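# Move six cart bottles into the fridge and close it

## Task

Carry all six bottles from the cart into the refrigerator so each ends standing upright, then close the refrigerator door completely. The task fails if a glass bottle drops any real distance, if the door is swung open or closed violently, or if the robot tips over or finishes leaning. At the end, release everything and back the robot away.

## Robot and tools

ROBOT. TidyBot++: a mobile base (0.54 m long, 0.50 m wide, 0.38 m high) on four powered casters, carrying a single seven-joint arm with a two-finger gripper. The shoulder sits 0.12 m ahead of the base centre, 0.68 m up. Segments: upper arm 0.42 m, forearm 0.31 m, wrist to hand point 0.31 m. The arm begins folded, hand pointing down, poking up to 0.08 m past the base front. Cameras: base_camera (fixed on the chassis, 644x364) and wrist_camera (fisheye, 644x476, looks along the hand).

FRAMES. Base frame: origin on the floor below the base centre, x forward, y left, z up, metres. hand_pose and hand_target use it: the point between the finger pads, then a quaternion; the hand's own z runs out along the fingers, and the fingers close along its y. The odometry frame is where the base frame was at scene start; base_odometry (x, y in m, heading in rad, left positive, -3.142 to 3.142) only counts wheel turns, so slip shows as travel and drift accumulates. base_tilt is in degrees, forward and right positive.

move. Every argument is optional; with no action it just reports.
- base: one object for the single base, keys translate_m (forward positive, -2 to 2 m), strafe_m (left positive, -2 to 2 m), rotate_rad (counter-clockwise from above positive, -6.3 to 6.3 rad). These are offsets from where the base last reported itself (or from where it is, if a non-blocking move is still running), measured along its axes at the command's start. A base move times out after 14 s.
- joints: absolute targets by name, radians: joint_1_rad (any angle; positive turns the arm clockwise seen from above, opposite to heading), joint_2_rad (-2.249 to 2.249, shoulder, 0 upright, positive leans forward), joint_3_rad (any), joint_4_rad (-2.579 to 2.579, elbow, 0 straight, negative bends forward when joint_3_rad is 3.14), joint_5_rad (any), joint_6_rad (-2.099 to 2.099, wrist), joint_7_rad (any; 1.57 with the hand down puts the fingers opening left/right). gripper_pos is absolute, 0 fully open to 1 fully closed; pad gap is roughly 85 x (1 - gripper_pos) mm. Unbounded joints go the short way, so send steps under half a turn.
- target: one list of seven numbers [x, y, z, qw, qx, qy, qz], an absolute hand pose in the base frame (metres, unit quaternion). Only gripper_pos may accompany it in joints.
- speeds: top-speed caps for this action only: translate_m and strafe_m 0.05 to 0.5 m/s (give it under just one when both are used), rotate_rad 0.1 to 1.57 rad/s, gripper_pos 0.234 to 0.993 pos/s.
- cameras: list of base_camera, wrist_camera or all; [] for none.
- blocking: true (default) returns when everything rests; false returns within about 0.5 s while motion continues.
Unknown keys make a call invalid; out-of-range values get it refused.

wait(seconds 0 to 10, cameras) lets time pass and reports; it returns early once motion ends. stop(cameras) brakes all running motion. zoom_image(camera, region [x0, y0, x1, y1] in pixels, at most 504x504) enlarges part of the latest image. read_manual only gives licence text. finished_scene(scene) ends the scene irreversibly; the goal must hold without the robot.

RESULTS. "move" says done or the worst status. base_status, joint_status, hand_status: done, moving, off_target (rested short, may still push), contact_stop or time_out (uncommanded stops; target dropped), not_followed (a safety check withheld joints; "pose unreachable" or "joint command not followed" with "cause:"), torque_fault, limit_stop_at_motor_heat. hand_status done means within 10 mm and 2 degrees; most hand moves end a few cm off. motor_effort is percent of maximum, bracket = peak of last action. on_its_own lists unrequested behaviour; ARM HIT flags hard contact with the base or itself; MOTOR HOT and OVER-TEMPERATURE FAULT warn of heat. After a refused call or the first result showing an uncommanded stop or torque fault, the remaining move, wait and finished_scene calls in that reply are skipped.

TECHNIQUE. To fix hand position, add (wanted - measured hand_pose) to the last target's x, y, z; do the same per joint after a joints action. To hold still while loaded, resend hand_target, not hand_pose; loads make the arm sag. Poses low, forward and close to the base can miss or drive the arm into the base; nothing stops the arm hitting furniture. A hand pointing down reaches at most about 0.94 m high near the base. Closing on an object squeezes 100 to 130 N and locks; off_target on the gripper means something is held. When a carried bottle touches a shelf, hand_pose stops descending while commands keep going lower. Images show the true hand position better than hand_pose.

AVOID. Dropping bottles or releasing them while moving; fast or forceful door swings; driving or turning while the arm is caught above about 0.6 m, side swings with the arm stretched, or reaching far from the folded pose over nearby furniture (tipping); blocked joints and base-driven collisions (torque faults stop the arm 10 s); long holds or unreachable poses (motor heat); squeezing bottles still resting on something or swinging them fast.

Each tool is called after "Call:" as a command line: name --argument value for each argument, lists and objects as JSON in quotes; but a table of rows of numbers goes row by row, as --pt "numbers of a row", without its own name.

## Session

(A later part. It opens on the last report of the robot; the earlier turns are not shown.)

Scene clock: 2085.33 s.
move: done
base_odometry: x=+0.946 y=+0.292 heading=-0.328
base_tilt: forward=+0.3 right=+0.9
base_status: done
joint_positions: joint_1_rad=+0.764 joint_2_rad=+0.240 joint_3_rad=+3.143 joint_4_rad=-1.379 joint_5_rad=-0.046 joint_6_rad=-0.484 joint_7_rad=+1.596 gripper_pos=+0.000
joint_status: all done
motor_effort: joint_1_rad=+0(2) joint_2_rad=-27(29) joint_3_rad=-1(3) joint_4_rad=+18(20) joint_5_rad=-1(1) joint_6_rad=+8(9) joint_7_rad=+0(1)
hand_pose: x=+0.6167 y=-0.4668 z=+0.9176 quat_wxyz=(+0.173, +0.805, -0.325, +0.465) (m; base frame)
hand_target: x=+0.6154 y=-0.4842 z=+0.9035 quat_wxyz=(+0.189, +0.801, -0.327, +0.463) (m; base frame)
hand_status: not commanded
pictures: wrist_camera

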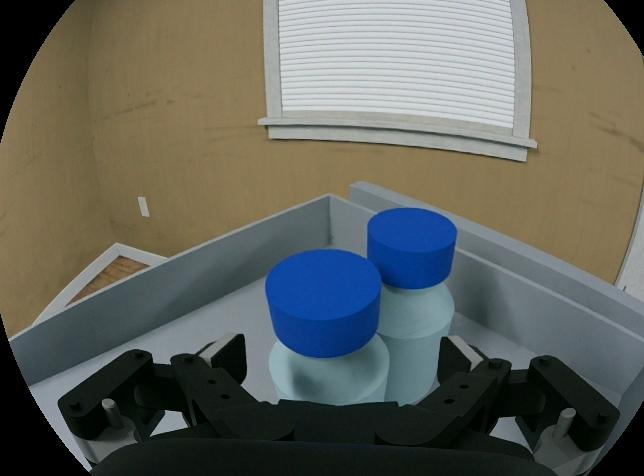

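Call:
move --base '{"translate_m": 0.0327, "strafe_m": -0.0176}' --speeds '{"translate_m": 0.15}' --cameras '["wrist_camera", "base_camera"]'

Call:
zoom_image --camera "wrist_camera" --region '[260, 260, 430, 430]'

Scene clock: 2107.43 s.
move: done
base_odometry: x=+0.972 y=+0.264 heading=-0.328
base_tilt: forward=+0.2 right=+1.0
base_status: done
joint_positions: joint_1_rad=+0.765 joint_2_rad=+0.252 joint_3_rad=+3.143 joint_4_rad=-1.379 joint_5_rad=-0.046 joint_6_rad=-0.482 joint_7_rad=+1.596 gripper_pos=+0.000
joint_status: not commanded
motor_effort: joint_1_rad=+0(1) joint_2_rad=-27(30) joint_3_rad=-1(2) joint_4_rad=+18(20) joint_5_rad=-1(1) joint_6_rad=+8(8) joint_7_rad=+0(1)
hand_pose: x=+0.6186 y=-0.4693 z=+0.9097 quat_wxyz=(+0.172, +0.807, -0.327, +0.461) (m; base frame)
hand_target: x=+0.6154 y=-0.4842 z=+0.9035 quat_wxyz=(+0.189, +0.801, -0.327, +0.463) (m; base frame)
hand_status: not commanded
pictures: base_camera, wrist_camera

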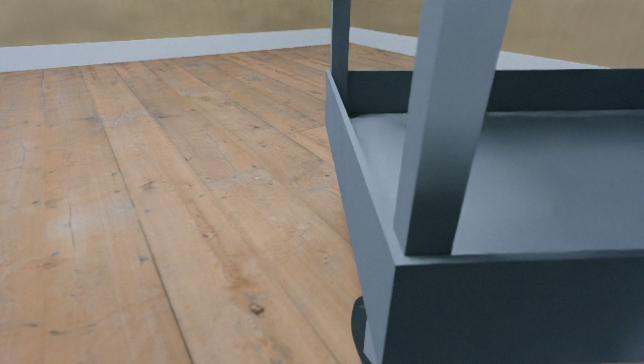

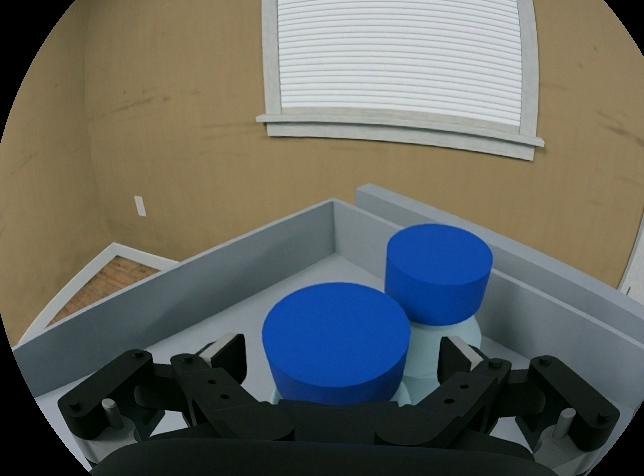

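Scaled by 2.965.

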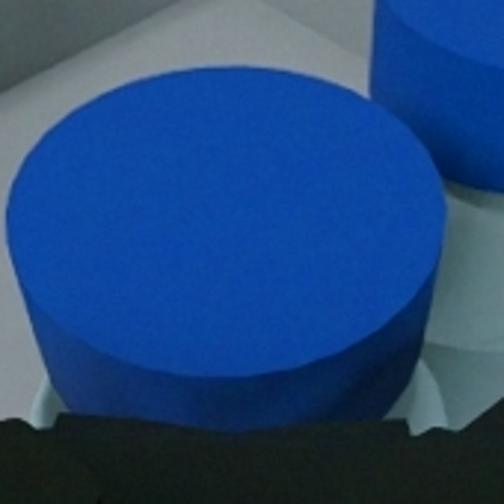

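Call:
move --base '{"strafe_m": 0.003}' --joints '{"gripper_pos": 0.44}' --speeds '{"gripper_pos": 0.234}' --cameras '["wrist_camera"]'

Scene clock: 2192.97 s.
move: done
base_odometry: x=+0.973 y=+0.267 heading=-0.328
base_tilt: forward=+0.2 right=+0.9
base_status: done
joint_positions: joint_1_rad=+0.765 joint_2_rad=+0.252 joint_3_rad=+3.142 joint_4_rad=-1.379 joint_5_rad=-0.046 joint_6_rad=-0.482 joint_7_rad=+1.596 gripper_pos=+0.418
joint_status: all done
motor_effort: joint_1_rad=+1(3) joint_2_rad=-23(30) joint_3_rad=+1(3) joint_4_rad=+16(19) joint_5_rad=-1(1) joint_6_rad=+7(9) joint_7_rad=-1(1)
hand_pose: x=+0.6185 y=-0.4695 z=+0.9099 quat_wxyz=(+0.172, +0.807, -0.327, +0.461) (m; base frame)
hand_target: x=+0.6154 y=-0.4842 z=+0.9035 quat_wxyz=(+0.189, +0.801, -0.327, +0.463) (m; base frame)
hand_status: not commanded
pictures: wrist_camera

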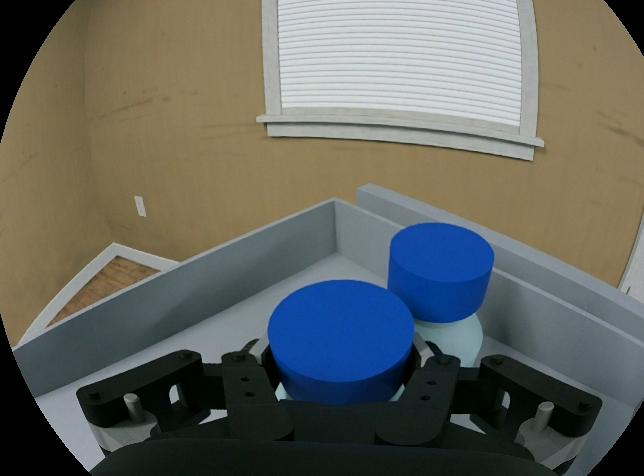

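Call:
move --joints '{"joint_1_rad": 0.775, "joint_2_rad": 0.225, "joint_3_rad": 3.1416, "joint_4_rad": -1.18, "joint_5_rad": 0.0, "joint_6_rad": -0.716, "joint_7_rad": 1.5708}' --cameras '["wrist_camera"]'

Scene clock: 2201.70 s.
move: done
base_odometry: x=+0.973 y=+0.267 heading=-0.328
base_tilt: forward=+0.2 right=+0.8
base_status: not commanded
joint_positions: joint_1_rad=+0.766 joint_2_rad=+0.253 joint_3_rad=+3.142 joint_4_rad=-1.207 joint_5_rad=-0.046 joint_6_rad=-0.662 joint_7_rad=+1.596 gripper_pos=+0.421
joint_status: all done
motor_effort: joint_1_rad=+0(1) joint_2_rad=-31(33) joint_3_rad=+0(2) joint_4_rad=+22(24) joint_5_rad=-1(2) joint_6_rad=+10(12) joint_7_rad=+0(1)
hand_pose: x=+0.6181 y=-0.4662 z=+0.9616 quat_wxyz=(+0.169, +0.810, -0.324, +0.459) (m; base frame)
hand_target: x=+0.5981 y=-0.4674 z=+0.9811 quat_wxyz=(+0.185, +0.808, -0.330, +0.452) (m; base frame)
hand_status: not commanded
pictures: wrist_camera

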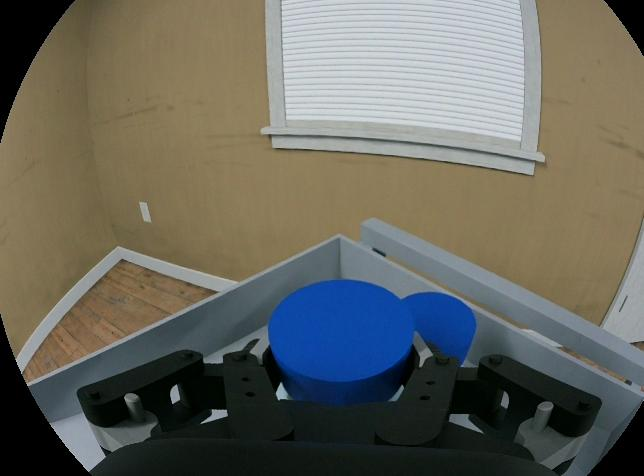

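Call:
move --base '{"translate_m": -0.2222, "strafe_m": 0.0353, "rotate_rad": 2.085}' --joints '{"joint_1_rad": 0.05, "joint_2_rad": -0.205, "joint_3_rad": 3.1416, "joint_4_rad": -1.289, "joint_5_rad": 0.0, "joint_6_rad": -1.02, "joint_7_rad": 1.5708}' --speeds '{"translate_m": 0.4, "rotate_rad": 1.0}' --cameras '["wrist_camera", "base_camera"]'

Call:
zoom_image --camera "base_camera" --region '[120, 0, 540, 200]'

Scene clock: 2253.00 s.
move: done
base_odometry: x=+0.774 y=+0.372 heading=+1.756
base_tilt: forward=+0.2 right=+0.8
base_status: done
joint_positions: joint_1_rad=+0.058 joint_2_rad=-0.178 joint_3_rad=+3.124 joint_4_rad=-1.283 joint_5_rad=-0.046 joint_6_rad=-0.967 joint_7_rad=+1.596 gripper_pos=+0.421
joint_status: all done
motor_effort: joint_1_rad=+0(6) joint_2_rad=-15(36) joint_3_rad=+0(6) joint_4_rad=+20(23) joint_5_rad=-1(3) joint_6_rad=+11(11) joint_7_rad=+0(2)
hand_pose: x=+0.5982 y=-0.0048 z=+1.0878 quat_wxyz=(-0.005, +0.860, -0.007, +0.510) (m; base frame)
hand_target: x=+0.5788 y=-0.0217 z=+1.0826 quat_wxyz=(+0.012, +0.868, -0.022, +0.496) (m; base frame)
hand_status: not commanded
pictures: base_camera, wrist_camera

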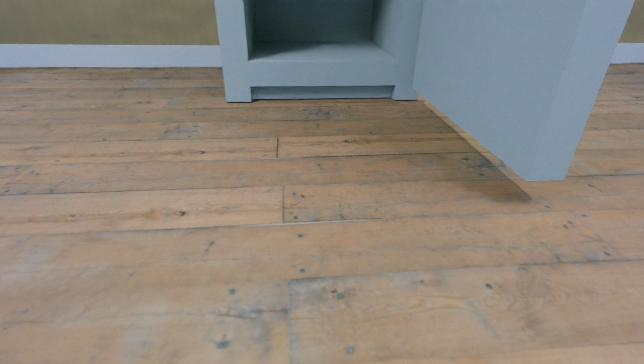

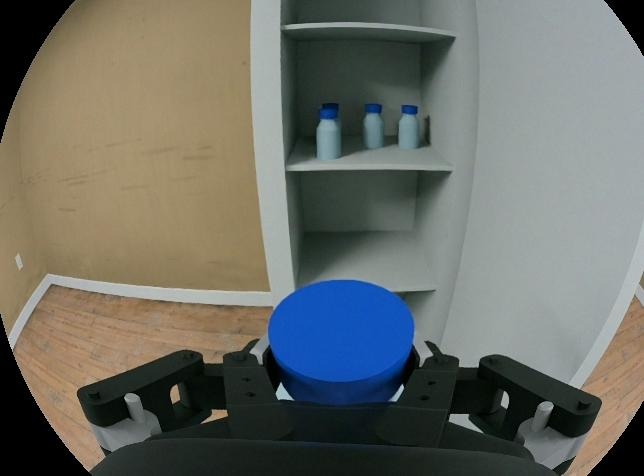

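Scaled by 1.200.

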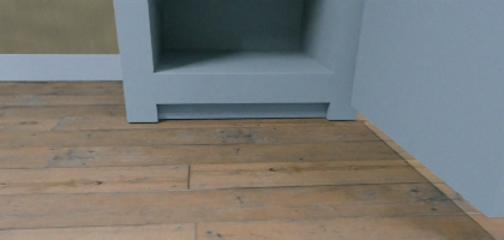

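Call:
move --base '{"translate_m": 0.607, "strafe_m": -0.003, "rotate_rad": -0.003}' --joints '{"joint_1_rad": 0.19, "joint_2_rad": 0.052, "joint_3_rad": 3.1416, "joint_4_rad": -0.985, "joint_5_rad": 0.0, "joint_6_rad": -1.065, "joint_7_rad": 1.5708}' --speeds '{"translate_m": 0.35}' --cameras '["wrist_camera", "base_camera"]'

Call:
zoom_image --camera "wrist_camera" --region '[200, 140, 500, 380]'

Call:
zoom_image --camera "base_camera" --region '[60, 80, 560, 364]'

Scene clock: 2272.17 s.
move: done
base_odometry: x=+0.665 y=+0.969 heading=+1.754
base_tilt: forward=+0.1 right=+0.9
base_status: done
joint_positions: joint_1_rad=+0.175 joint_2_rad=+0.060 joint_3_rad=+3.125 joint_4_rad=-1.015 joint_5_rad=-0.046 joint_6_rad=-1.014 joint_7_rad=+1.596 gripper_pos=+0.421
joint_status: all done
motor_effort: joint_1_rad=+0(2) joint_2_rad=-23(26) joint_3_rad=-1(3) joint_4_rad=+20(21) joint_5_rad=-1(2) joint_6_rad=+11(12) joint_7_rad=+0(1)
hand_pose: x=+0.6859 y=-0.0772 z=+1.0971 quat_wxyz=(+0.023, +0.863, -0.058, +0.502) (m; base frame)
hand_target: x=+0.6701 y=-0.1046 z=+1.1043 quat_wxyz=(+0.047, +0.864, -0.082, +0.494) (m; base frame)
hand_status: not commanded
pictures: base_camera, wrist_camera

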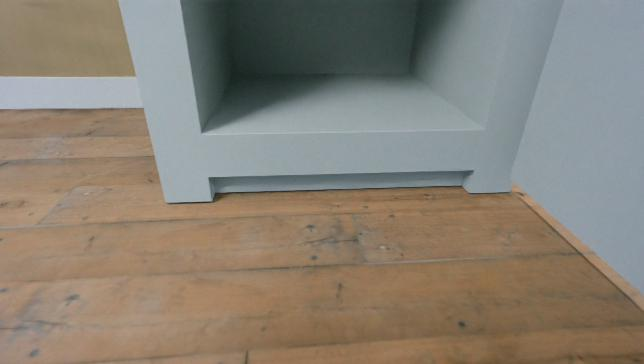

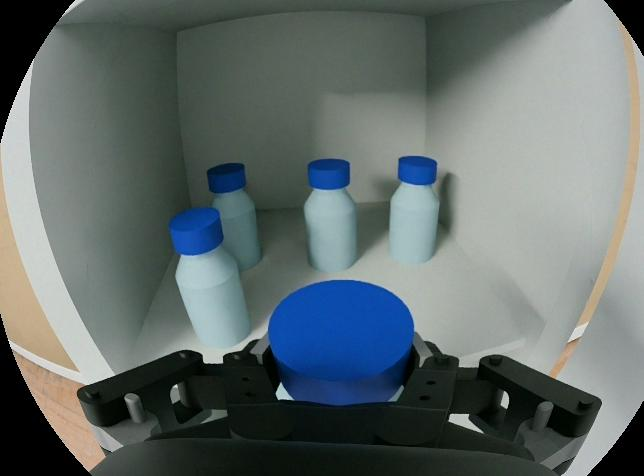

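Scaled by 1.680.

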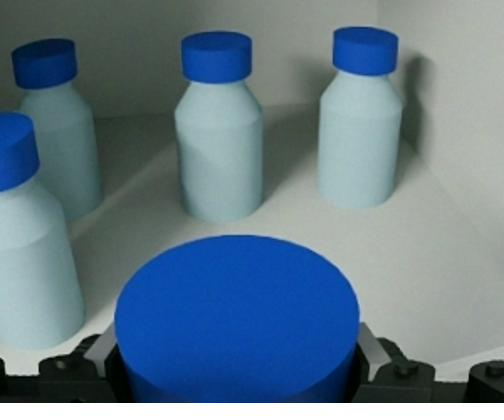

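Scaled by 1.008.

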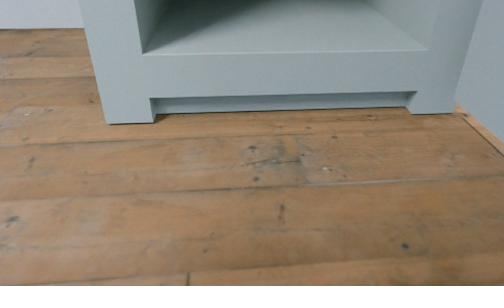

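Call:
move --base '{"translate_m": 0.178, "strafe_m": -0.013}' --speeds '{"translate_m": 0.2}' --cameras '["wrist_camera", "base_camera"]'

Scene clock: 2296.47 s.
move: done
base_odometry: x=+0.645 y=+1.147 heading=+1.754
base_tilt: forward=+0.2 right=+0.9
base_status: done
joint_positions: joint_1_rad=+0.175 joint_2_rad=+0.062 joint_3_rad=+3.125 joint_4_rad=-1.014 joint_5_rad=-0.046 joint_6_rad=-1.016 joint_7_rad=+1.596 gripper_pos=+0.421
joint_status: not commanded
motor_effort: joint_1_rad=+0(1) joint_2_rad=-23(26) joint_3_rad=+0(1) joint_4_rad=+20(20) joint_5_rad=-1(2) joint_6_rad=+11(12) joint_7_rad=+0(1)
hand_pose: x=+0.6861 y=-0.0774 z=+1.0964 quat_wxyz=(+0.023, +0.863, -0.058, +0.501) (m; base frame)
hand_target: x=+0.6701 y=-0.1046 z=+1.1043 quat_wxyz=(+0.047, +0.864, -0.082, +0.494) (m; base frame)
hand_status: not commanded
pictures: base_camera, wrist_camera

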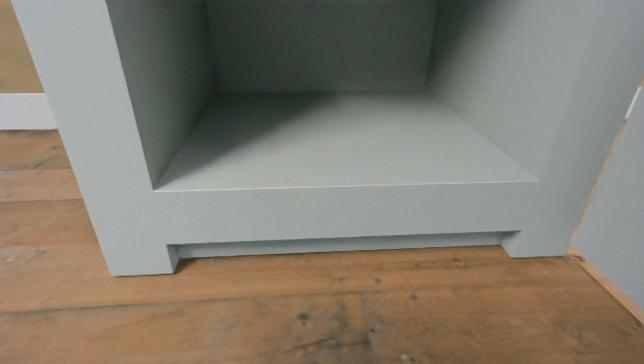

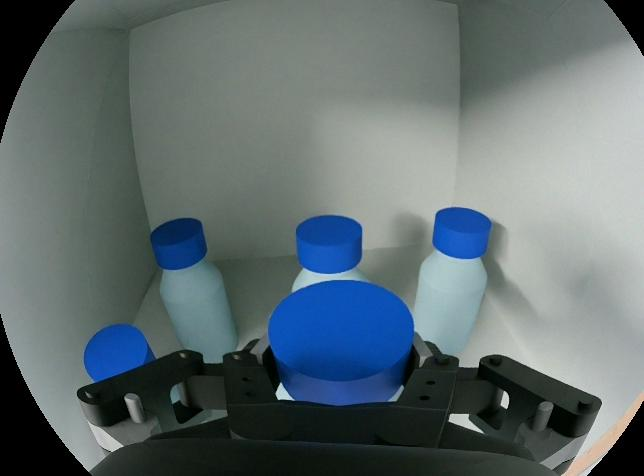

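Call:
move --joints '{"joint_1_rad": 0.19, "joint_2_rad": 0.032, "joint_3_rad": 3.1416, "joint_4_rad": -1.13, "joint_5_rad": 0.0, "joint_6_rad": -0.875, "joint_7_rad": 1.5708}' --cameras '[]'

Call:
move --joints '{"joint_1_rad": 0.19, "joint_2_rad": 0.026, "joint_3_rad": 3.1416, "joint_4_rad": -1.155, "joint_5_rad": 0.0, "joint_6_rad": -0.855, "joint_7_rad": 1.5708}' --cameras '["wrist_camera"]'

Scene clock: 2326.30 s.
move: done
base_odometry: x=+0.645 y=+1.147 heading=+1.754
base_tilt: forward=+0.2 right=+0.9
base_status: not commanded
joint_positions: joint_1_rad=+0.175 joint_2_rad=+0.061 joint_3_rad=+3.125 joint_4_rad=-1.125 joint_5_rad=-0.046 joint_6_rad=-0.948 joint_7_rad=+1.596 gripper_pos=+0.421
joint_status: all done
motor_effort: joint_1_rad=+0(1) joint_2_rad=-23(25) joint_3_rad=-1(2) joint_4_rad=+20(22) joint_5_rad=-1(2) joint_6_rad=+10(11) joint_7_rad=+0(1)
hand_pose: x=+0.6935 y=-0.0790 z=+1.0537 quat_wxyz=(+0.021, +0.874, -0.061, +0.483) (m; base frame)
hand_target: x=+0.6888 y=-0.1082 z=+1.0874 quat_wxyz=(+0.050, +0.847, -0.081, +0.522) (m; base frame)
hand_status: not commanded
pictures: none
No camera images: "cameras" was empty.

Scene clock: 2326.90 s.
move: done
base_odometry: x=+0.645 y=+1.147 heading=+1.754
base_tilt: forward=+0.2 right=+0.8
base_status: not commanded
joint_positions: joint_1_rad=+0.175 joint_2_rad=+0.054 joint_3_rad=+3.125 joint_4_rad=-1.144 joint_5_rad=-0.046 joint_6_rad=-0.926 joint_7_rad=+1.596 gripper_pos=+0.421
joint_status: all done
motor_effort: joint_1_rad=+0(1) joint_2_rad=-22(23) joint_3_rad=-1(1) joint_4_rad=+20(21) joint_5_rad=-1(1) joint_6_rad=+10(11) joint_7_rad=+0(1)
hand_pose: x=+0.6938 y=-0.0792 z=+1.0531 quat_wxyz=(+0.022, +0.871, -0.061, +0.487) (m; base frame)
hand_target: x=+0.6888 y=-0.1082 z=+1.0822 quat_wxyz=(+0.050, +0.847, -0.081, +0.523) (m; base frame)
hand_status: not commanded
pictures: wrist_camera

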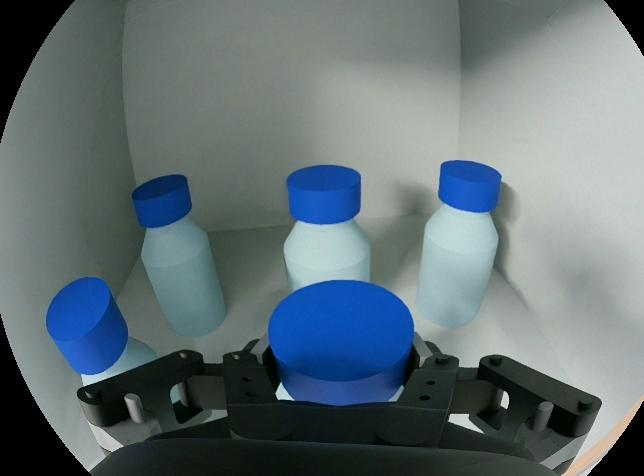

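Call:
move --joints '{"joint_1_rad": 0.19, "joint_2_rad": 0.024, "joint_3_rad": 3.1416, "joint_4_rad": -1.165, "joint_5_rad": 0.0, "joint_6_rad": -0.84, "joint_7_rad": 1.5708}' --cameras '["wrist_camera"]'

Scene clock: 2341.17 s.
move: done
base_odometry: x=+0.645 y=+1.147 heading=+1.754
base_tilt: forward=+0.3 right=+0.9
base_status: not commanded
joint_positions: joint_1_rad=+0.175 joint_2_rad=+0.052 joint_3_rad=+3.125 joint_4_rad=-1.153 joint_5_rad=-0.046 joint_6_rad=-0.911 joint_7_rad=+1.596 gripper_pos=+0.421
joint_status: all done
motor_effort: joint_1_rad=+0(1) joint_2_rad=-22(23) joint_3_rad=+0(1) joint_4_rad=+20(21) joint_5_rad=-1(1) joint_6_rad=+10(11) joint_7_rad=+0(1)
hand_pose: x=+0.6951 y=-0.0796 z=+1.0529 quat_wxyz=(+0.022, +0.869, -0.061, +0.490) (m; base frame)
hand_target: x=+0.6898 y=-0.1084 z=+1.0819 quat_wxyz=(+0.050, +0.845, -0.081, +0.526) (m; base frame)
hand_status: not commanded
pictures: wrist_camera

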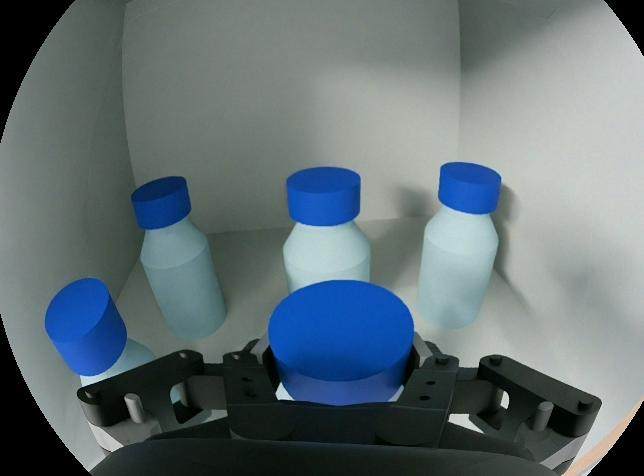

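Call:
move --joints '{"joint_1_rad": 0.19, "joint_2_rad": 0.016, "joint_3_rad": 3.1416, "joint_4_rad": -1.178, "joint_5_rad": 0.0, "joint_6_rad": -0.84, "joint_7_rad": 1.5708}' --cameras '[]'

Scene clock: 2350.43 s.
move: done
base_odometry: x=+0.645 y=+1.147 heading=+1.754
base_tilt: forward=+0.1 right=+0.9
base_status: not commanded
joint_positions: joint_1_rad=+0.175 joint_2_rad=+0.046 joint_3_rad=+3.125 joint_4_rad=-1.162 joint_5_rad=-0.046 joint_6_rad=-0.906 joint_7_rad=+1.596 gripper_pos=+0.421
joint_status: all done
motor_effort: joint_1_rad=+0(1) joint_2_rad=-22(22) joint_3_rad=-1(1) joint_4_rad=+19(20) joint_5_rad=-1(1) joint_6_rad=+9(10) joint_7_rad=+0(1)
hand_pose: x=+0.6929 y=-0.0792 z=+1.0529 quat_wxyz=(+0.022, +0.869, -0.061, +0.491) (m; base frame)
hand_target: x=+0.6864 y=-0.1077 z=+1.0791 quat_wxyz=(+0.050, +0.847, -0.081, +0.524) (m; base frame)
hand_status: not commanded
pictures: none
No camera images: "cameras" was empty.

Call:
move --joints '{"gripper_pos": 0.0}' --speeds '{"gripper_pos": 0.3}' --cameras '["wrist_camera"]'

Scene clock: 2362.20 s.
move: done
base_odometry: x=+0.645 y=+1.147 heading=+1.754
base_tilt: forward=+0.2 right=+0.8
base_status: not commanded
joint_positions: joint_1_rad=+0.176 joint_2_rad=+0.031 joint_3_rad=+3.125 joint_4_rad=-1.163 joint_5_rad=-0.046 joint_6_rad=-0.896 joint_7_rad=+1.596 gripper_pos=+0.000
joint_status: all done
motor_effort: joint_1_rad=+0(0) joint_2_rad=-19(22) joint_3_rad=-1(2) joint_4_rad=+17(20) joint_5_rad=-1(1) joint_6_rad=+8(9) joint_7_rad=+0(1)
hand_pose: x=+0.6889 y=-0.0787 z=+1.0640 quat_wxyz=(+0.023, +0.863, -0.061, +0.502) (m; base frame)
hand_target: x=+0.6864 y=-0.1077 z=+1.0791 quat_wxyz=(+0.050, +0.847, -0.081, +0.524) (m; base frame)
hand_status: not commanded
pictures: wrist_camera

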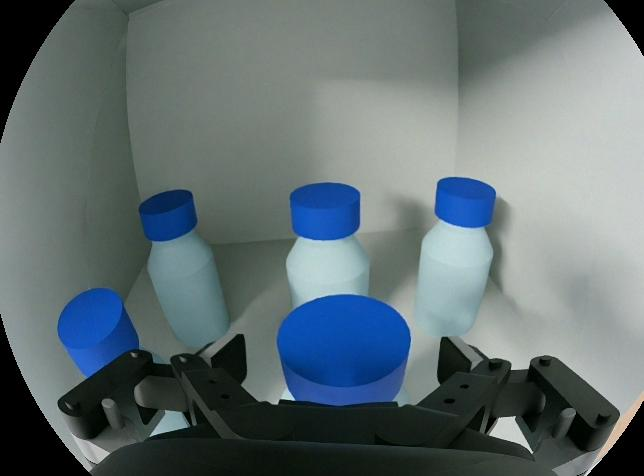

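Call:
move --base '{"translate_m": -0.545}' --speeds '{"translate_m": 0.45}' --cameras '[]'

Call:
move --base '{"translate_m": -0.7672, "strafe_m": 0.1852, "rotate_rad": -2.063}' --joints '{"joint_1_rad": 0.05, "joint_2_rad": -0.235, "joint_3_rad": 3.1416, "joint_4_rad": -1.868, "joint_5_rad": 0.0, "joint_6_rad": -0.43, "joint_7_rad": 1.5708}' --speeds '{"rotate_rad": 1.4}' --cameras '["wrist_camera", "base_camera"]'

Scene clock: 2439.33 s.
move: done
base_odometry: x=+0.744 y=+0.611 heading=+1.755
base_tilt: forward=+0.1 right=+0.9
base_status: done
joint_positions: joint_1_rad=+0.178 joint_2_rad=+0.019 joint_3_rad=+3.125 joint_4_rad=-1.163 joint_5_rad=-0.046 joint_6_rad=-0.895 joint_7_rad=+1.596 gripper_pos=+0.000
joint_status: not commanded
motor_effort: joint_1_rad=+0(1) joint_2_rad=-18(23) joint_3_rad=-1(1) joint_4_rad=+17(18) joint_5_rad=-1(1) joint_6_rad=+8(9) joint_7_rad=+0(1)
hand_pose: x=+0.6843 y=-0.0793 z=+1.0713 quat_wxyz=(+0.024, +0.859, -0.062, +0.507) (m; base frame)
hand_target: x=+0.6864 y=-0.1077 z=+1.0791 quat_wxyz=(+0.050, +0.847, -0.081, +0.524) (m; base frame)
hand_status: not commanded
pictures: none
No camera images: "cameras" was empty.

Scene clock: 2442.53 s.
move: done
base_odometry: x=+0.703 y=-0.178 heading=-0.309
base_tilt: forward=+0.2 right=+0.8
base_status: done
joint_positions: joint_1_rad=+0.066 joint_2_rad=-0.217 joint_3_rad=+3.135 joint_4_rad=-1.841 joint_5_rad=-0.046 joint_6_rad=-0.490 joint_7_rad=+1.596 gripper_pos=+0.000
joint_status: all done
motor_effort: joint_1_rad=+0(3) joint_2_rad=-12(22) joint_3_rad=+0(3) joint_4_rad=+18(19) joint_5_rad=-1(2) joint_6_rad=+7(9) joint_7_rad=+0(1)
hand_pose: x=+0.6084 y=-0.0206 z=+0.9151 quat_wxyz=(+0.002, +0.870, -0.027, +0.492) (m; base frame)
hand_target: x=+0.6086 y=-0.0232 z=+0.9244 quat_wxyz=(+0.013, +0.858, -0.021, +0.513) (m; base frame)
hand_status: not commanded
pictures: base_camera, wrist_camera

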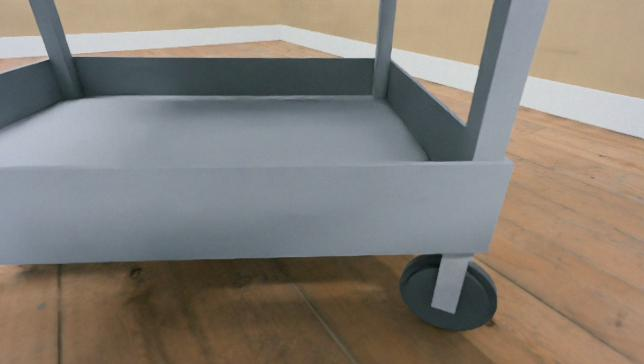

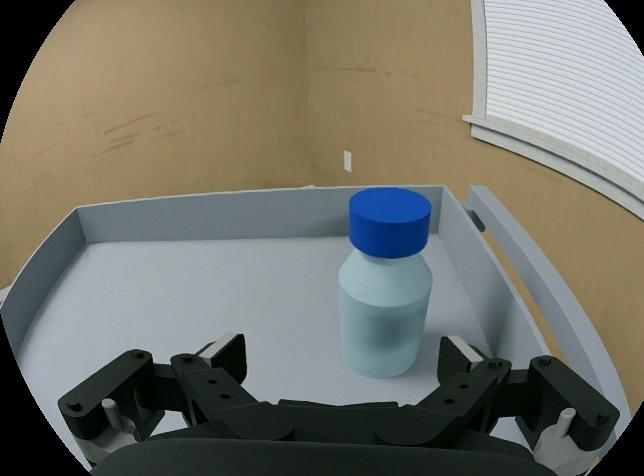

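Call:
zoom_image --camera "wrist_camera" --region '[300, 160, 480, 290]'

Scaled by 2.800.

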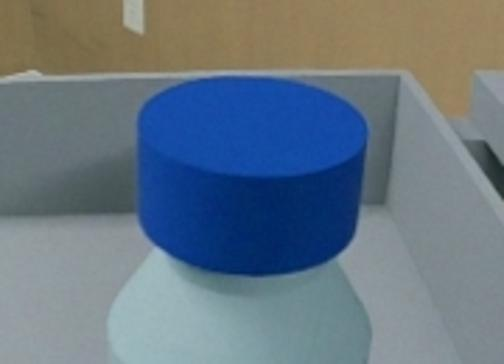

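Call:
move --base '{"translate_m": 0.1165, "strafe_m": -0.0335}' --speeds '{"translate_m": 0.2}' --cameras '["wrist_camera"]'

Call:
zoom_image --camera "wrist_camera" --region '[260, 260, 430, 430]'

Scene clock: 2463.30 s.
move: done
base_odometry: x=+0.803 y=-0.245 heading=-0.309
base_tilt: forward=+0.2 right=+0.8
base_status: done
joint_positions: joint_1_rad=+0.065 joint_2_rad=-0.231 joint_3_rad=+3.135 joint_4_rad=-1.842 joint_5_rad=-0.046 joint_6_rad=-0.487 joint_7_rad=+1.596 gripper_pos=+0.000
joint_status: not commanded
motor_effort: joint_1_rad=+0(1) joint_2_rad=-11(15) joint_3_rad=+0(1) joint_4_rad=+18(19) joint_5_rad=+0(1) joint_6_rad=+8(8) joint_7_rad=+0(1)
hand_pose: x=+0.6052 y=-0.0202 z=+0.9221 quat_wxyz=(+0.002, +0.866, -0.026, +0.499) (m; base frame)
hand_target: x=+0.6086 y=-0.0232 z=+0.9244 quat_wxyz=(+0.013, +0.858, -0.021, +0.513) (m; base frame)
hand_status: not commanded
pictures: wrist_camera

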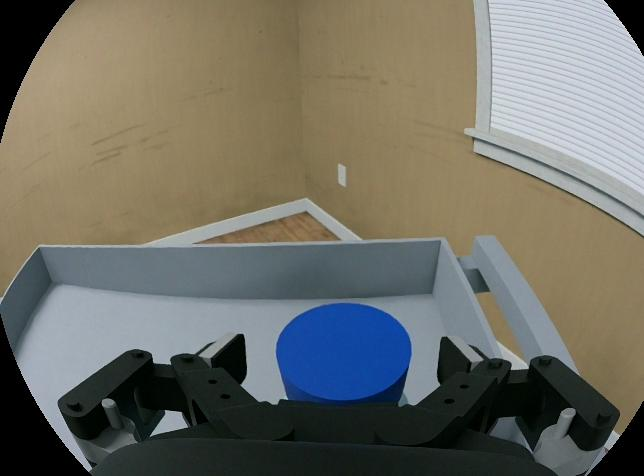

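Scaled by 2.965.

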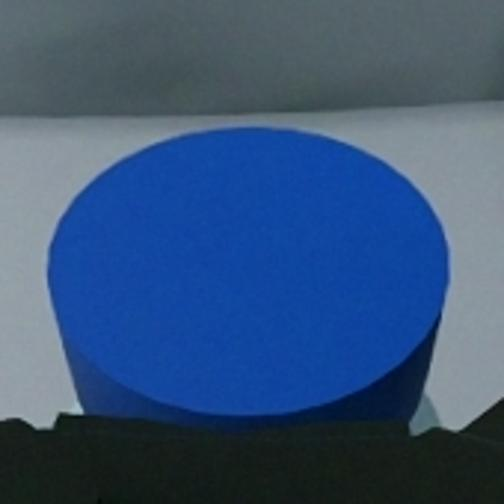

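Call:
move --joints '{"gripper_pos": 0.44}' --speeds '{"gripper_pos": 0.234}' --cameras '["wrist_camera"]'

Scene clock: 2479.40 s.
move: done
base_odometry: x=+0.803 y=-0.245 heading=-0.309
base_tilt: forward=+0.1 right=+0.8
base_status: not commanded
joint_positions: joint_1_rad=+0.065 joint_2_rad=-0.231 joint_3_rad=+3.135 joint_4_rad=-1.843 joint_5_rad=-0.046 joint_6_rad=-0.485 joint_7_rad=+1.596 gripper_pos=+0.416
joint_status: all done
motor_effort: joint_1_rad=+0(1) joint_2_rad=-10(12) joint_3_rad=+0(2) joint_4_rad=+17(19) joint_5_rad=+0(2) joint_6_rad=+8(9) joint_7_rad=+0(1)
hand_pose: x=+0.6055 y=-0.0203 z=+0.9225 quat_wxyz=(+0.002, +0.866, -0.026, +0.499) (m; base frame)
hand_target: x=+0.6086 y=-0.0232 z=+0.9244 quat_wxyz=(+0.013, +0.858, -0.021, +0.513) (m; base frame)
hand_status: not commanded
pictures: wrist_camera

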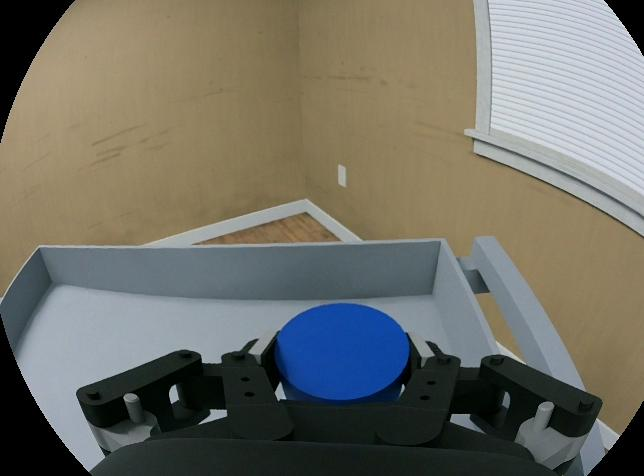

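Call:
move --base '{"translate_m": -0.08}' --joints '{"joint_1_rad": 0.05, "joint_2_rad": -0.205, "joint_3_rad": 3.1416, "joint_4_rad": -1.289, "joint_5_rad": 0.0, "joint_6_rad": -1.02, "joint_7_rad": 1.5708}' --speeds '{"translate_m": 0.2}' --cameras '["wrist_camera"]'

Call:
move --base '{"translate_m": -0.1016, "strafe_m": 0.582, "rotate_rad": 2.082}' --speeds '{"strafe_m": 0.4, "rotate_rad": 1.0}' --cameras '["wrist_camera", "base_camera"]'

Call:
zoom_image --camera "base_camera" --region '[180, 50, 460, 150]'

Scene clock: 2508.47 s.
move: done
base_odometry: x=+0.727 y=-0.221 heading=-0.309
base_tilt: forward=+0.1 right=+0.8
base_status: done
joint_positions: joint_1_rad=+0.063 joint_2_rad=-0.215 joint_3_rad=+3.135 joint_4_rad=-1.318 joint_5_rad=-0.046 joint_6_rad=-0.965 joint_7_rad=+1.596 gripper_pos=+0.418
joint_status: all done
motor_effort: joint_1_rad=+0(2) joint_2_rad=-13(17) joint_3_rad=+0(2) joint_4_rad=+20(24) joint_5_rad=-1(2) joint_6_rad=+11(12) joint_7_rad=+0(2)
hand_pose: x=+0.5832 y=-0.0127 z=+1.0865 quat_wxyz=(-0.001, +0.859, -0.015, +0.512) (m; base frame)
hand_target: x=+0.5788 y=-0.0217 z=+1.0826 quat_wxyz=(+0.012, +0.868, -0.022, +0.496) (m; base frame)
hand_status: not commanded
pictures: wrist_camera

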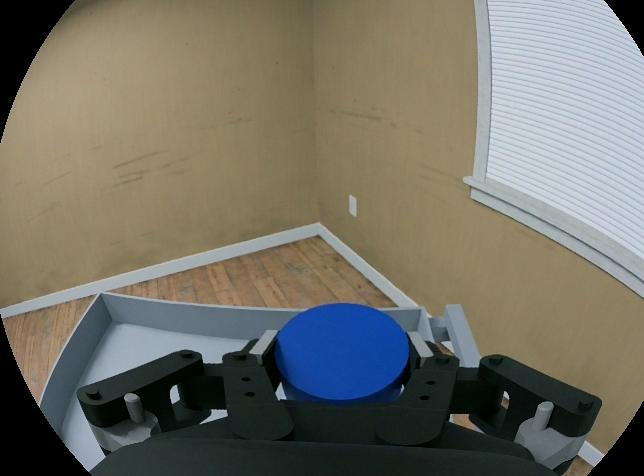

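Scene clock: 2511.47 s.
move: done
base_odometry: x=+0.807 y=+0.364 heading=+1.772
base_tilt: forward=+0.1 right=+0.8
base_status: done
joint_positions: joint_1_rad=+0.057 joint_2_rad=-0.197 joint_3_rad=+3.141 joint_4_rad=-1.318 joint_5_rad=-0.046 joint_6_rad=-0.968 joint_7_rad=+1.596 gripper_pos=+0.418
joint_status: not commanded
motor_effort: joint_1_rad=+0(2) joint_2_rad=-14(17) joint_3_rad=+0(5) joint_4_rad=+20(21) joint_5_rad=-1(3) joint_6_rad=+11(11) joint_7_rad=+0(1)
hand_pose: x=+0.5899 y=-0.0136 z=+1.0774 quat_wxyz=(-0.002, +0.864, -0.015, +0.503) (m; base frame)
hand_target: x=+0.5788 y=-0.0217 z=+1.0826 quat_wxyz=(+0.012, +0.868, -0.022, +0.496) (m; base frame)
hand_status: not commanded
pictures: base_camera, wrist_camera

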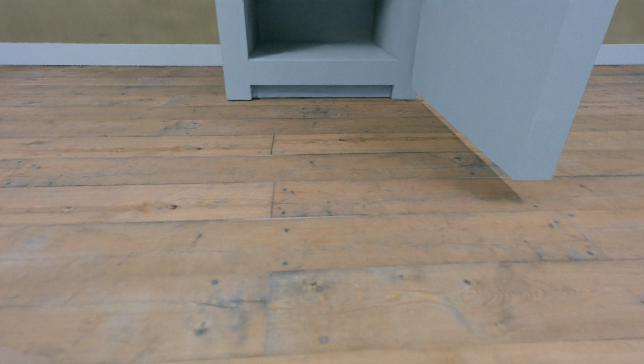

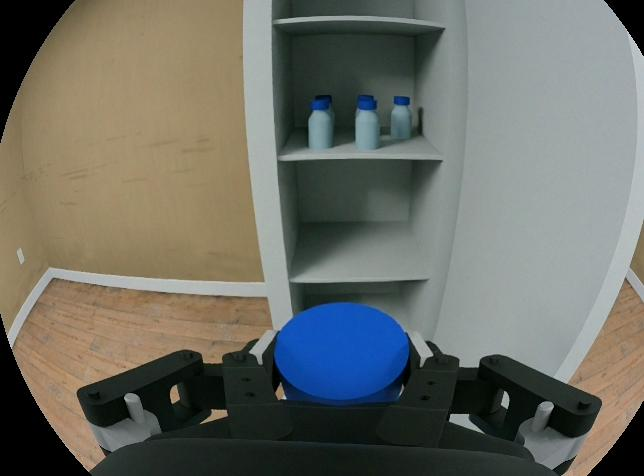

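Scaled by 1.800.

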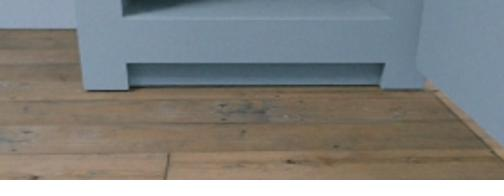

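Call:
zoom_image --camera "base_camera" --region '[205, 70, 285, 120]'

Call:
zoom_image --camera "base_camera" --region '[365, 70, 445, 120]'

Scaled by 6.300.

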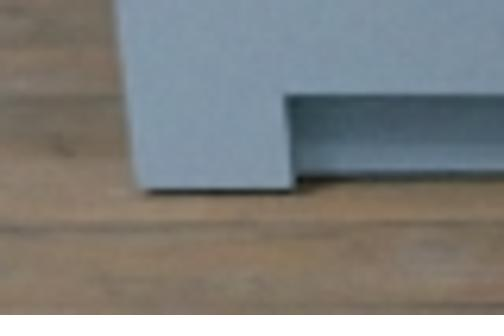

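Scaled by 6.300.

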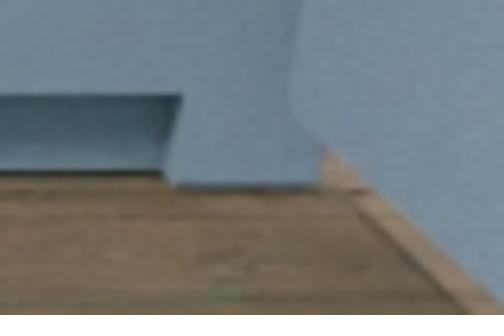

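Call:
zoom_image --camera "wrist_camera" --region '[280, 80, 440, 180]'

Scaled by 3.150.

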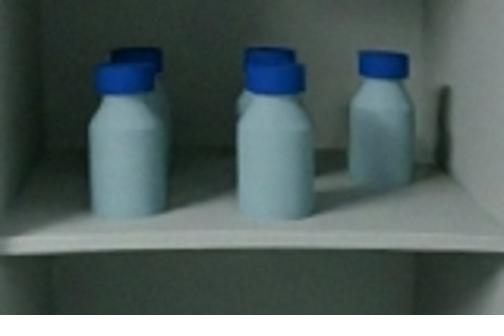

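Call:
move --base '{"translate_m": 0.62}' --joints '{"joint_1_rad": 0.3335, "joint_2_rad": 0.052, "joint_3_rad": 3.1416, "joint_4_rad": -0.985, "joint_5_rad": 0.0, "joint_6_rad": -1.065, "joint_7_rad": 1.5708}' --speeds '{"translate_m": 0.35}' --cameras '["wrist_camera", "base_camera"]'

Call:
zoom_image --camera "base_camera" --region '[130, 150, 250, 230]'

Call:
zoom_image --camera "base_camera" --region '[430, 150, 550, 230]'

Scene clock: 2598.70 s.
move: done
base_odometry: x=+0.683 y=+0.972 heading=+1.773
base_tilt: forward=+0.2 right=+0.8
base_status: done
joint_positions: joint_1_rad=+0.321 joint_2_rad=+0.059 joint_3_rad=+3.141 joint_4_rad=-1.014 joint_5_rad=-0.046 joint_6_rad=-1.013 joint_7_rad=+1.596 gripper_pos=+0.418
joint_status: all done
motor_effort: joint_1_rad=+0(2) joint_2_rad=-22(25) joint_3_rad=-1(2) joint_4_rad=+20(21) joint_5_rad=-1(2) joint_6_rad=+11(13) joint_7_rad=+0(1)
hand_pose: x=+0.6659 y=-0.1674 z=+1.0988 quat_wxyz=(+0.064, +0.854, -0.128, +0.500) (m; base frame)
hand_target: x=+0.6494 y=-0.1823 z=+1.1043 quat_wxyz=(+0.082, +0.856, -0.144, +0.490) (m; base frame)
hand_status: not commanded
pictures: base_camera, wrist_camera

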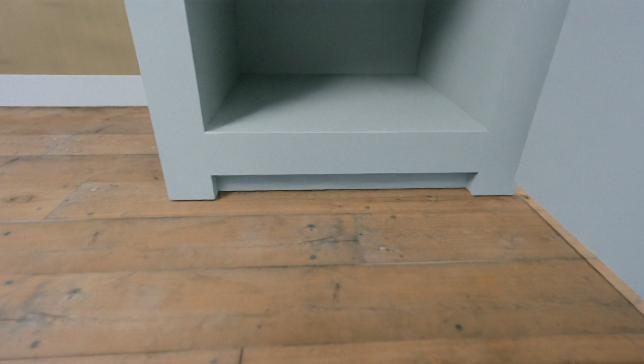

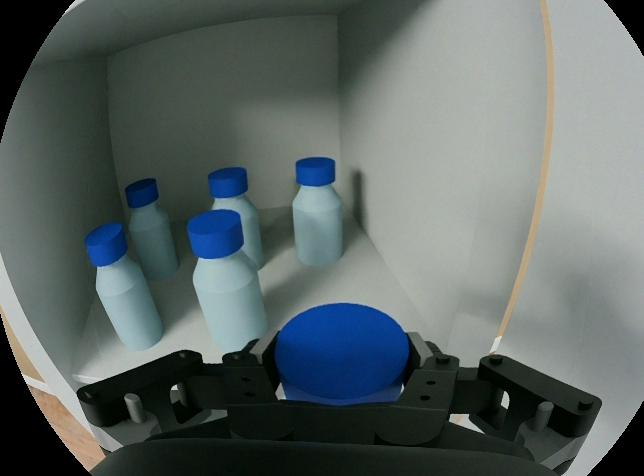

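Scaled by 4.200.

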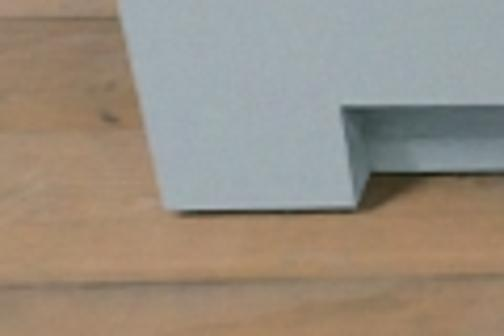

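Scaled by 4.200.

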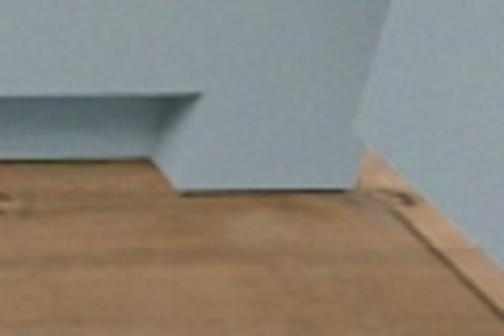

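Call:
move --base '{"translate_m": 0.04, "strafe_m": -0.009, "rotate_rad": -0.034}' --joints '{"joint_1_rad": 0.36, "joint_2_rad": 0.052, "joint_3_rad": 3.1416, "joint_4_rad": -0.985, "joint_5_rad": 0.0, "joint_6_rad": -1.065, "joint_7_rad": 1.5708}' --speeds '{"translate_m": 0.2}' --cameras '["wrist_camera", "base_camera"]'

Call:
zoom_image --camera "base_camera" --region '[110, 160, 230, 240]'

Call:
zoom_image --camera "base_camera" --region '[430, 160, 550, 240]'

Scene clock: 2658.47 s.
move: done
base_odometry: x=+0.684 y=+1.013 heading=+1.738
base_tilt: forward=+0.2 right=+0.8
base_status: done
joint_positions: joint_1_rad=+0.356 joint_2_rad=+0.065 joint_3_rad=+3.144 joint_4_rad=-1.012 joint_5_rad=-0.046 joint_6_rad=-1.015 joint_7_rad=+1.596 gripper_pos=+0.418
joint_status: all done
motor_effort: joint_1_rad=+0(3) joint_2_rad=-23(26) joint_3_rad=-1(2) joint_4_rad=+20(21) joint_5_rad=-1(2) joint_6_rad=+11(12) joint_7_rad=+0(1)
hand_pose: x=+0.6612 y=-0.1887 z=+1.0958 quat_wxyz=(+0.073, +0.853, -0.144, +0.496) (m; base frame)
hand_target: x=+0.6444 y=-0.1963 z=+1.1043 quat_wxyz=(+0.089, +0.854, -0.155, +0.489) (m; base frame)
hand_status: not commanded
pictures: base_camera, wrist_camera

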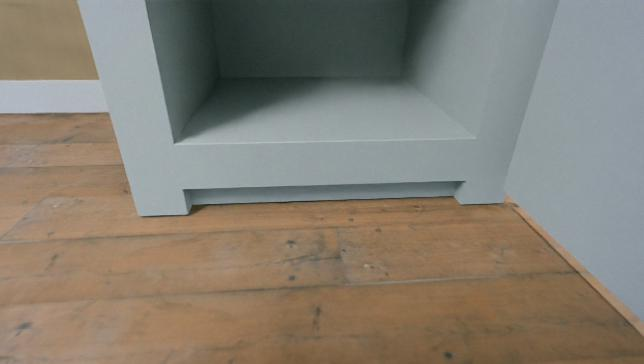

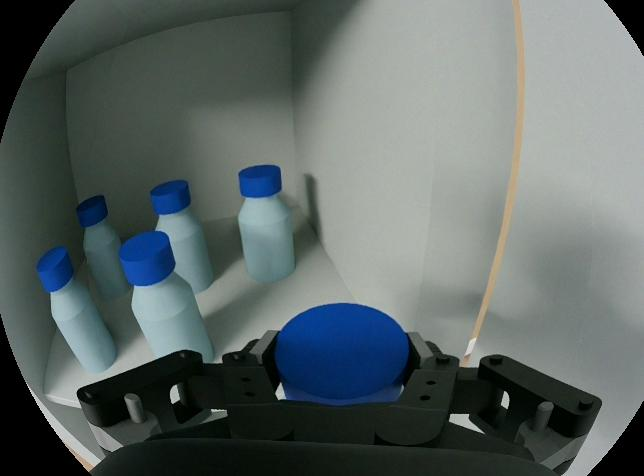

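Scaled by 4.200.

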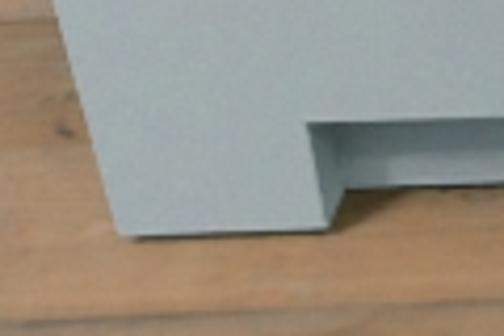

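Scaled by 4.200.

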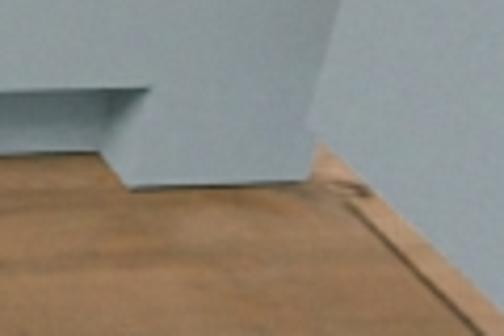

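Call:
move --base '{"translate_m": 0.165, "strafe_m": 0.0065}' --speeds '{"translate_m": 0.2}' --cameras '["wrist_camera", "base_camera"]'

Scene clock: 2685.23 s.
move: done
base_odometry: x=+0.651 y=+1.175 heading=+1.738
base_tilt: forward=+0.2 right=+0.9
base_status: done
joint_positions: joint_1_rad=+0.356 joint_2_rad=+0.065 joint_3_rad=+3.144 joint_4_rad=-1.012 joint_5_rad=-0.046 joint_6_rad=-1.016 joint_7_rad=+1.596 gripper_pos=+0.418
joint_status: not commanded
motor_effort: joint_1_rad=+0(1) joint_2_rad=-23(26) joint_3_rad=+0(2) joint_4_rad=+19(20) joint_5_rad=-1(2) joint_6_rad=+11(11) joint_7_rad=+1(1)
hand_pose: x=+0.6609 y=-0.1886 z=+1.0961 quat_wxyz=(+0.073, +0.853, -0.144, +0.496) (m; base frame)
hand_target: x=+0.6444 y=-0.1963 z=+1.1043 quat_wxyz=(+0.089, +0.854, -0.155, +0.489) (m; base frame)
hand_status: not commanded
pictures: base_camera, wrist_camera

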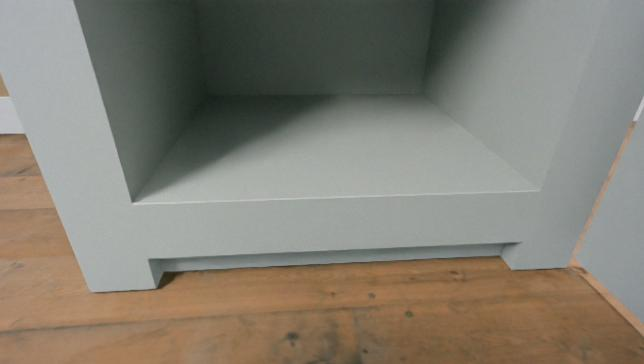

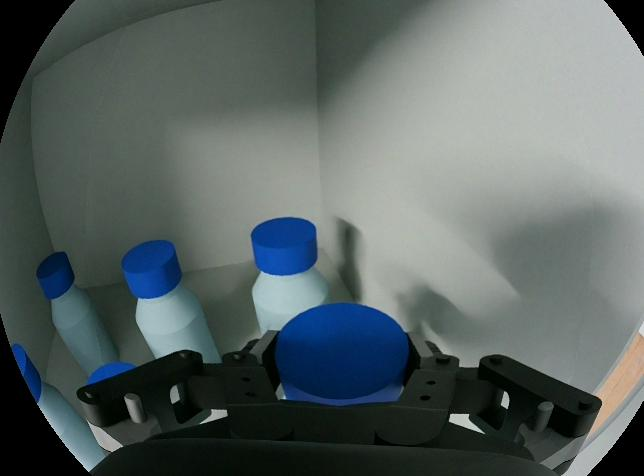

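Call:
move --joints '{"joint_1_rad": 0.36, "joint_2_rad": 0.038, "joint_3_rad": 3.1416, "joint_4_rad": -1.085, "joint_5_rad": 0.0, "joint_6_rad": -0.905, "joint_7_rad": 1.5708}' --cameras '[]'

Call:
move --joints '{"joint_1_rad": 0.36, "joint_2_rad": 0.03, "joint_3_rad": 3.1416, "joint_4_rad": -1.115, "joint_5_rad": 0.0, "joint_6_rad": -0.87, "joint_7_rad": 1.5708}' --cameras '["wrist_camera"]'

Scene clock: 2710.80 s.
move: done
base_odometry: x=+0.651 y=+1.175 heading=+1.738
base_tilt: forward=+0.2 right=+0.8
base_status: not commanded
joint_positions: joint_1_rad=+0.356 joint_2_rad=+0.064 joint_3_rad=+3.144 joint_4_rad=-1.083 joint_5_rad=-0.046 joint_6_rad=-0.966 joint_7_rad=+1.596 gripper_pos=+0.418
joint_status: all done
motor_effort: joint_1_rad=+0(1) joint_2_rad=-22(24) joint_3_rad=+0(1) joint_4_rad=+20(22) joint_5_rad=-1(2) joint_6_rad=+11(11) joint_7_rad=+0(1)
hand_pose: x=+0.6667 y=-0.1912 z=+1.0710 quat_wxyz=(+0.071, +0.858, -0.146, +0.487) (m; base frame)
hand_target: x=+0.6611 y=-0.2026 z=+1.1010 quat_wxyz=(+0.095, +0.835, -0.152, +0.520) (m; base frame)
hand_status: not commanded
pictures: none
No camera images: "cameras" was empty.

Scene clock: 2711.43 s.
move: done
base_odometry: x=+0.651 y=+1.175 heading=+1.738
base_tilt: forward=+0.1 right=+0.9
base_status: not commanded
joint_positions: joint_1_rad=+0.356 joint_2_rad=+0.061 joint_3_rad=+3.144 joint_4_rad=-1.107 joint_5_rad=-0.046 joint_6_rad=-0.939 joint_7_rad=+1.596 gripper_pos=+0.418
joint_status: all done
motor_effort: joint_1_rad=+0(1) joint_2_rad=-22(23) joint_3_rad=+0(1) joint_4_rad=+20(20) joint_5_rad=-1(2) joint_6_rad=+10(11) joint_7_rad=+0(1)
hand_pose: x=+0.6688 y=-0.1922 z=+1.0664 quat_wxyz=(+0.072, +0.856, -0.147, +0.490) (m; base frame)
hand_target: x=+0.6623 y=-0.2031 z=+1.0985 quat_wxyz=(+0.096, +0.832, -0.151, +0.525) (m; base frame)
hand_status: not commanded
pictures: wrist_camera

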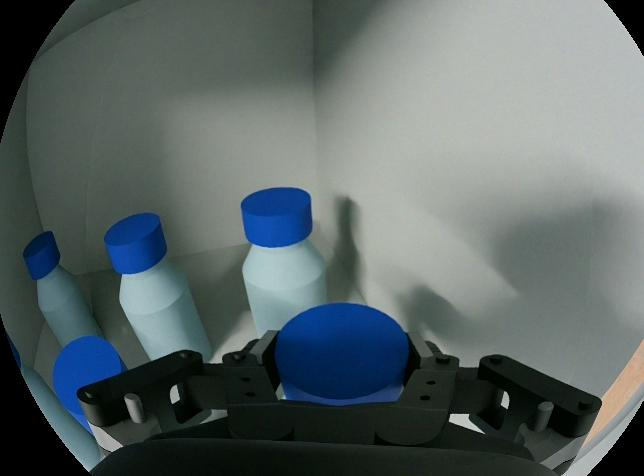

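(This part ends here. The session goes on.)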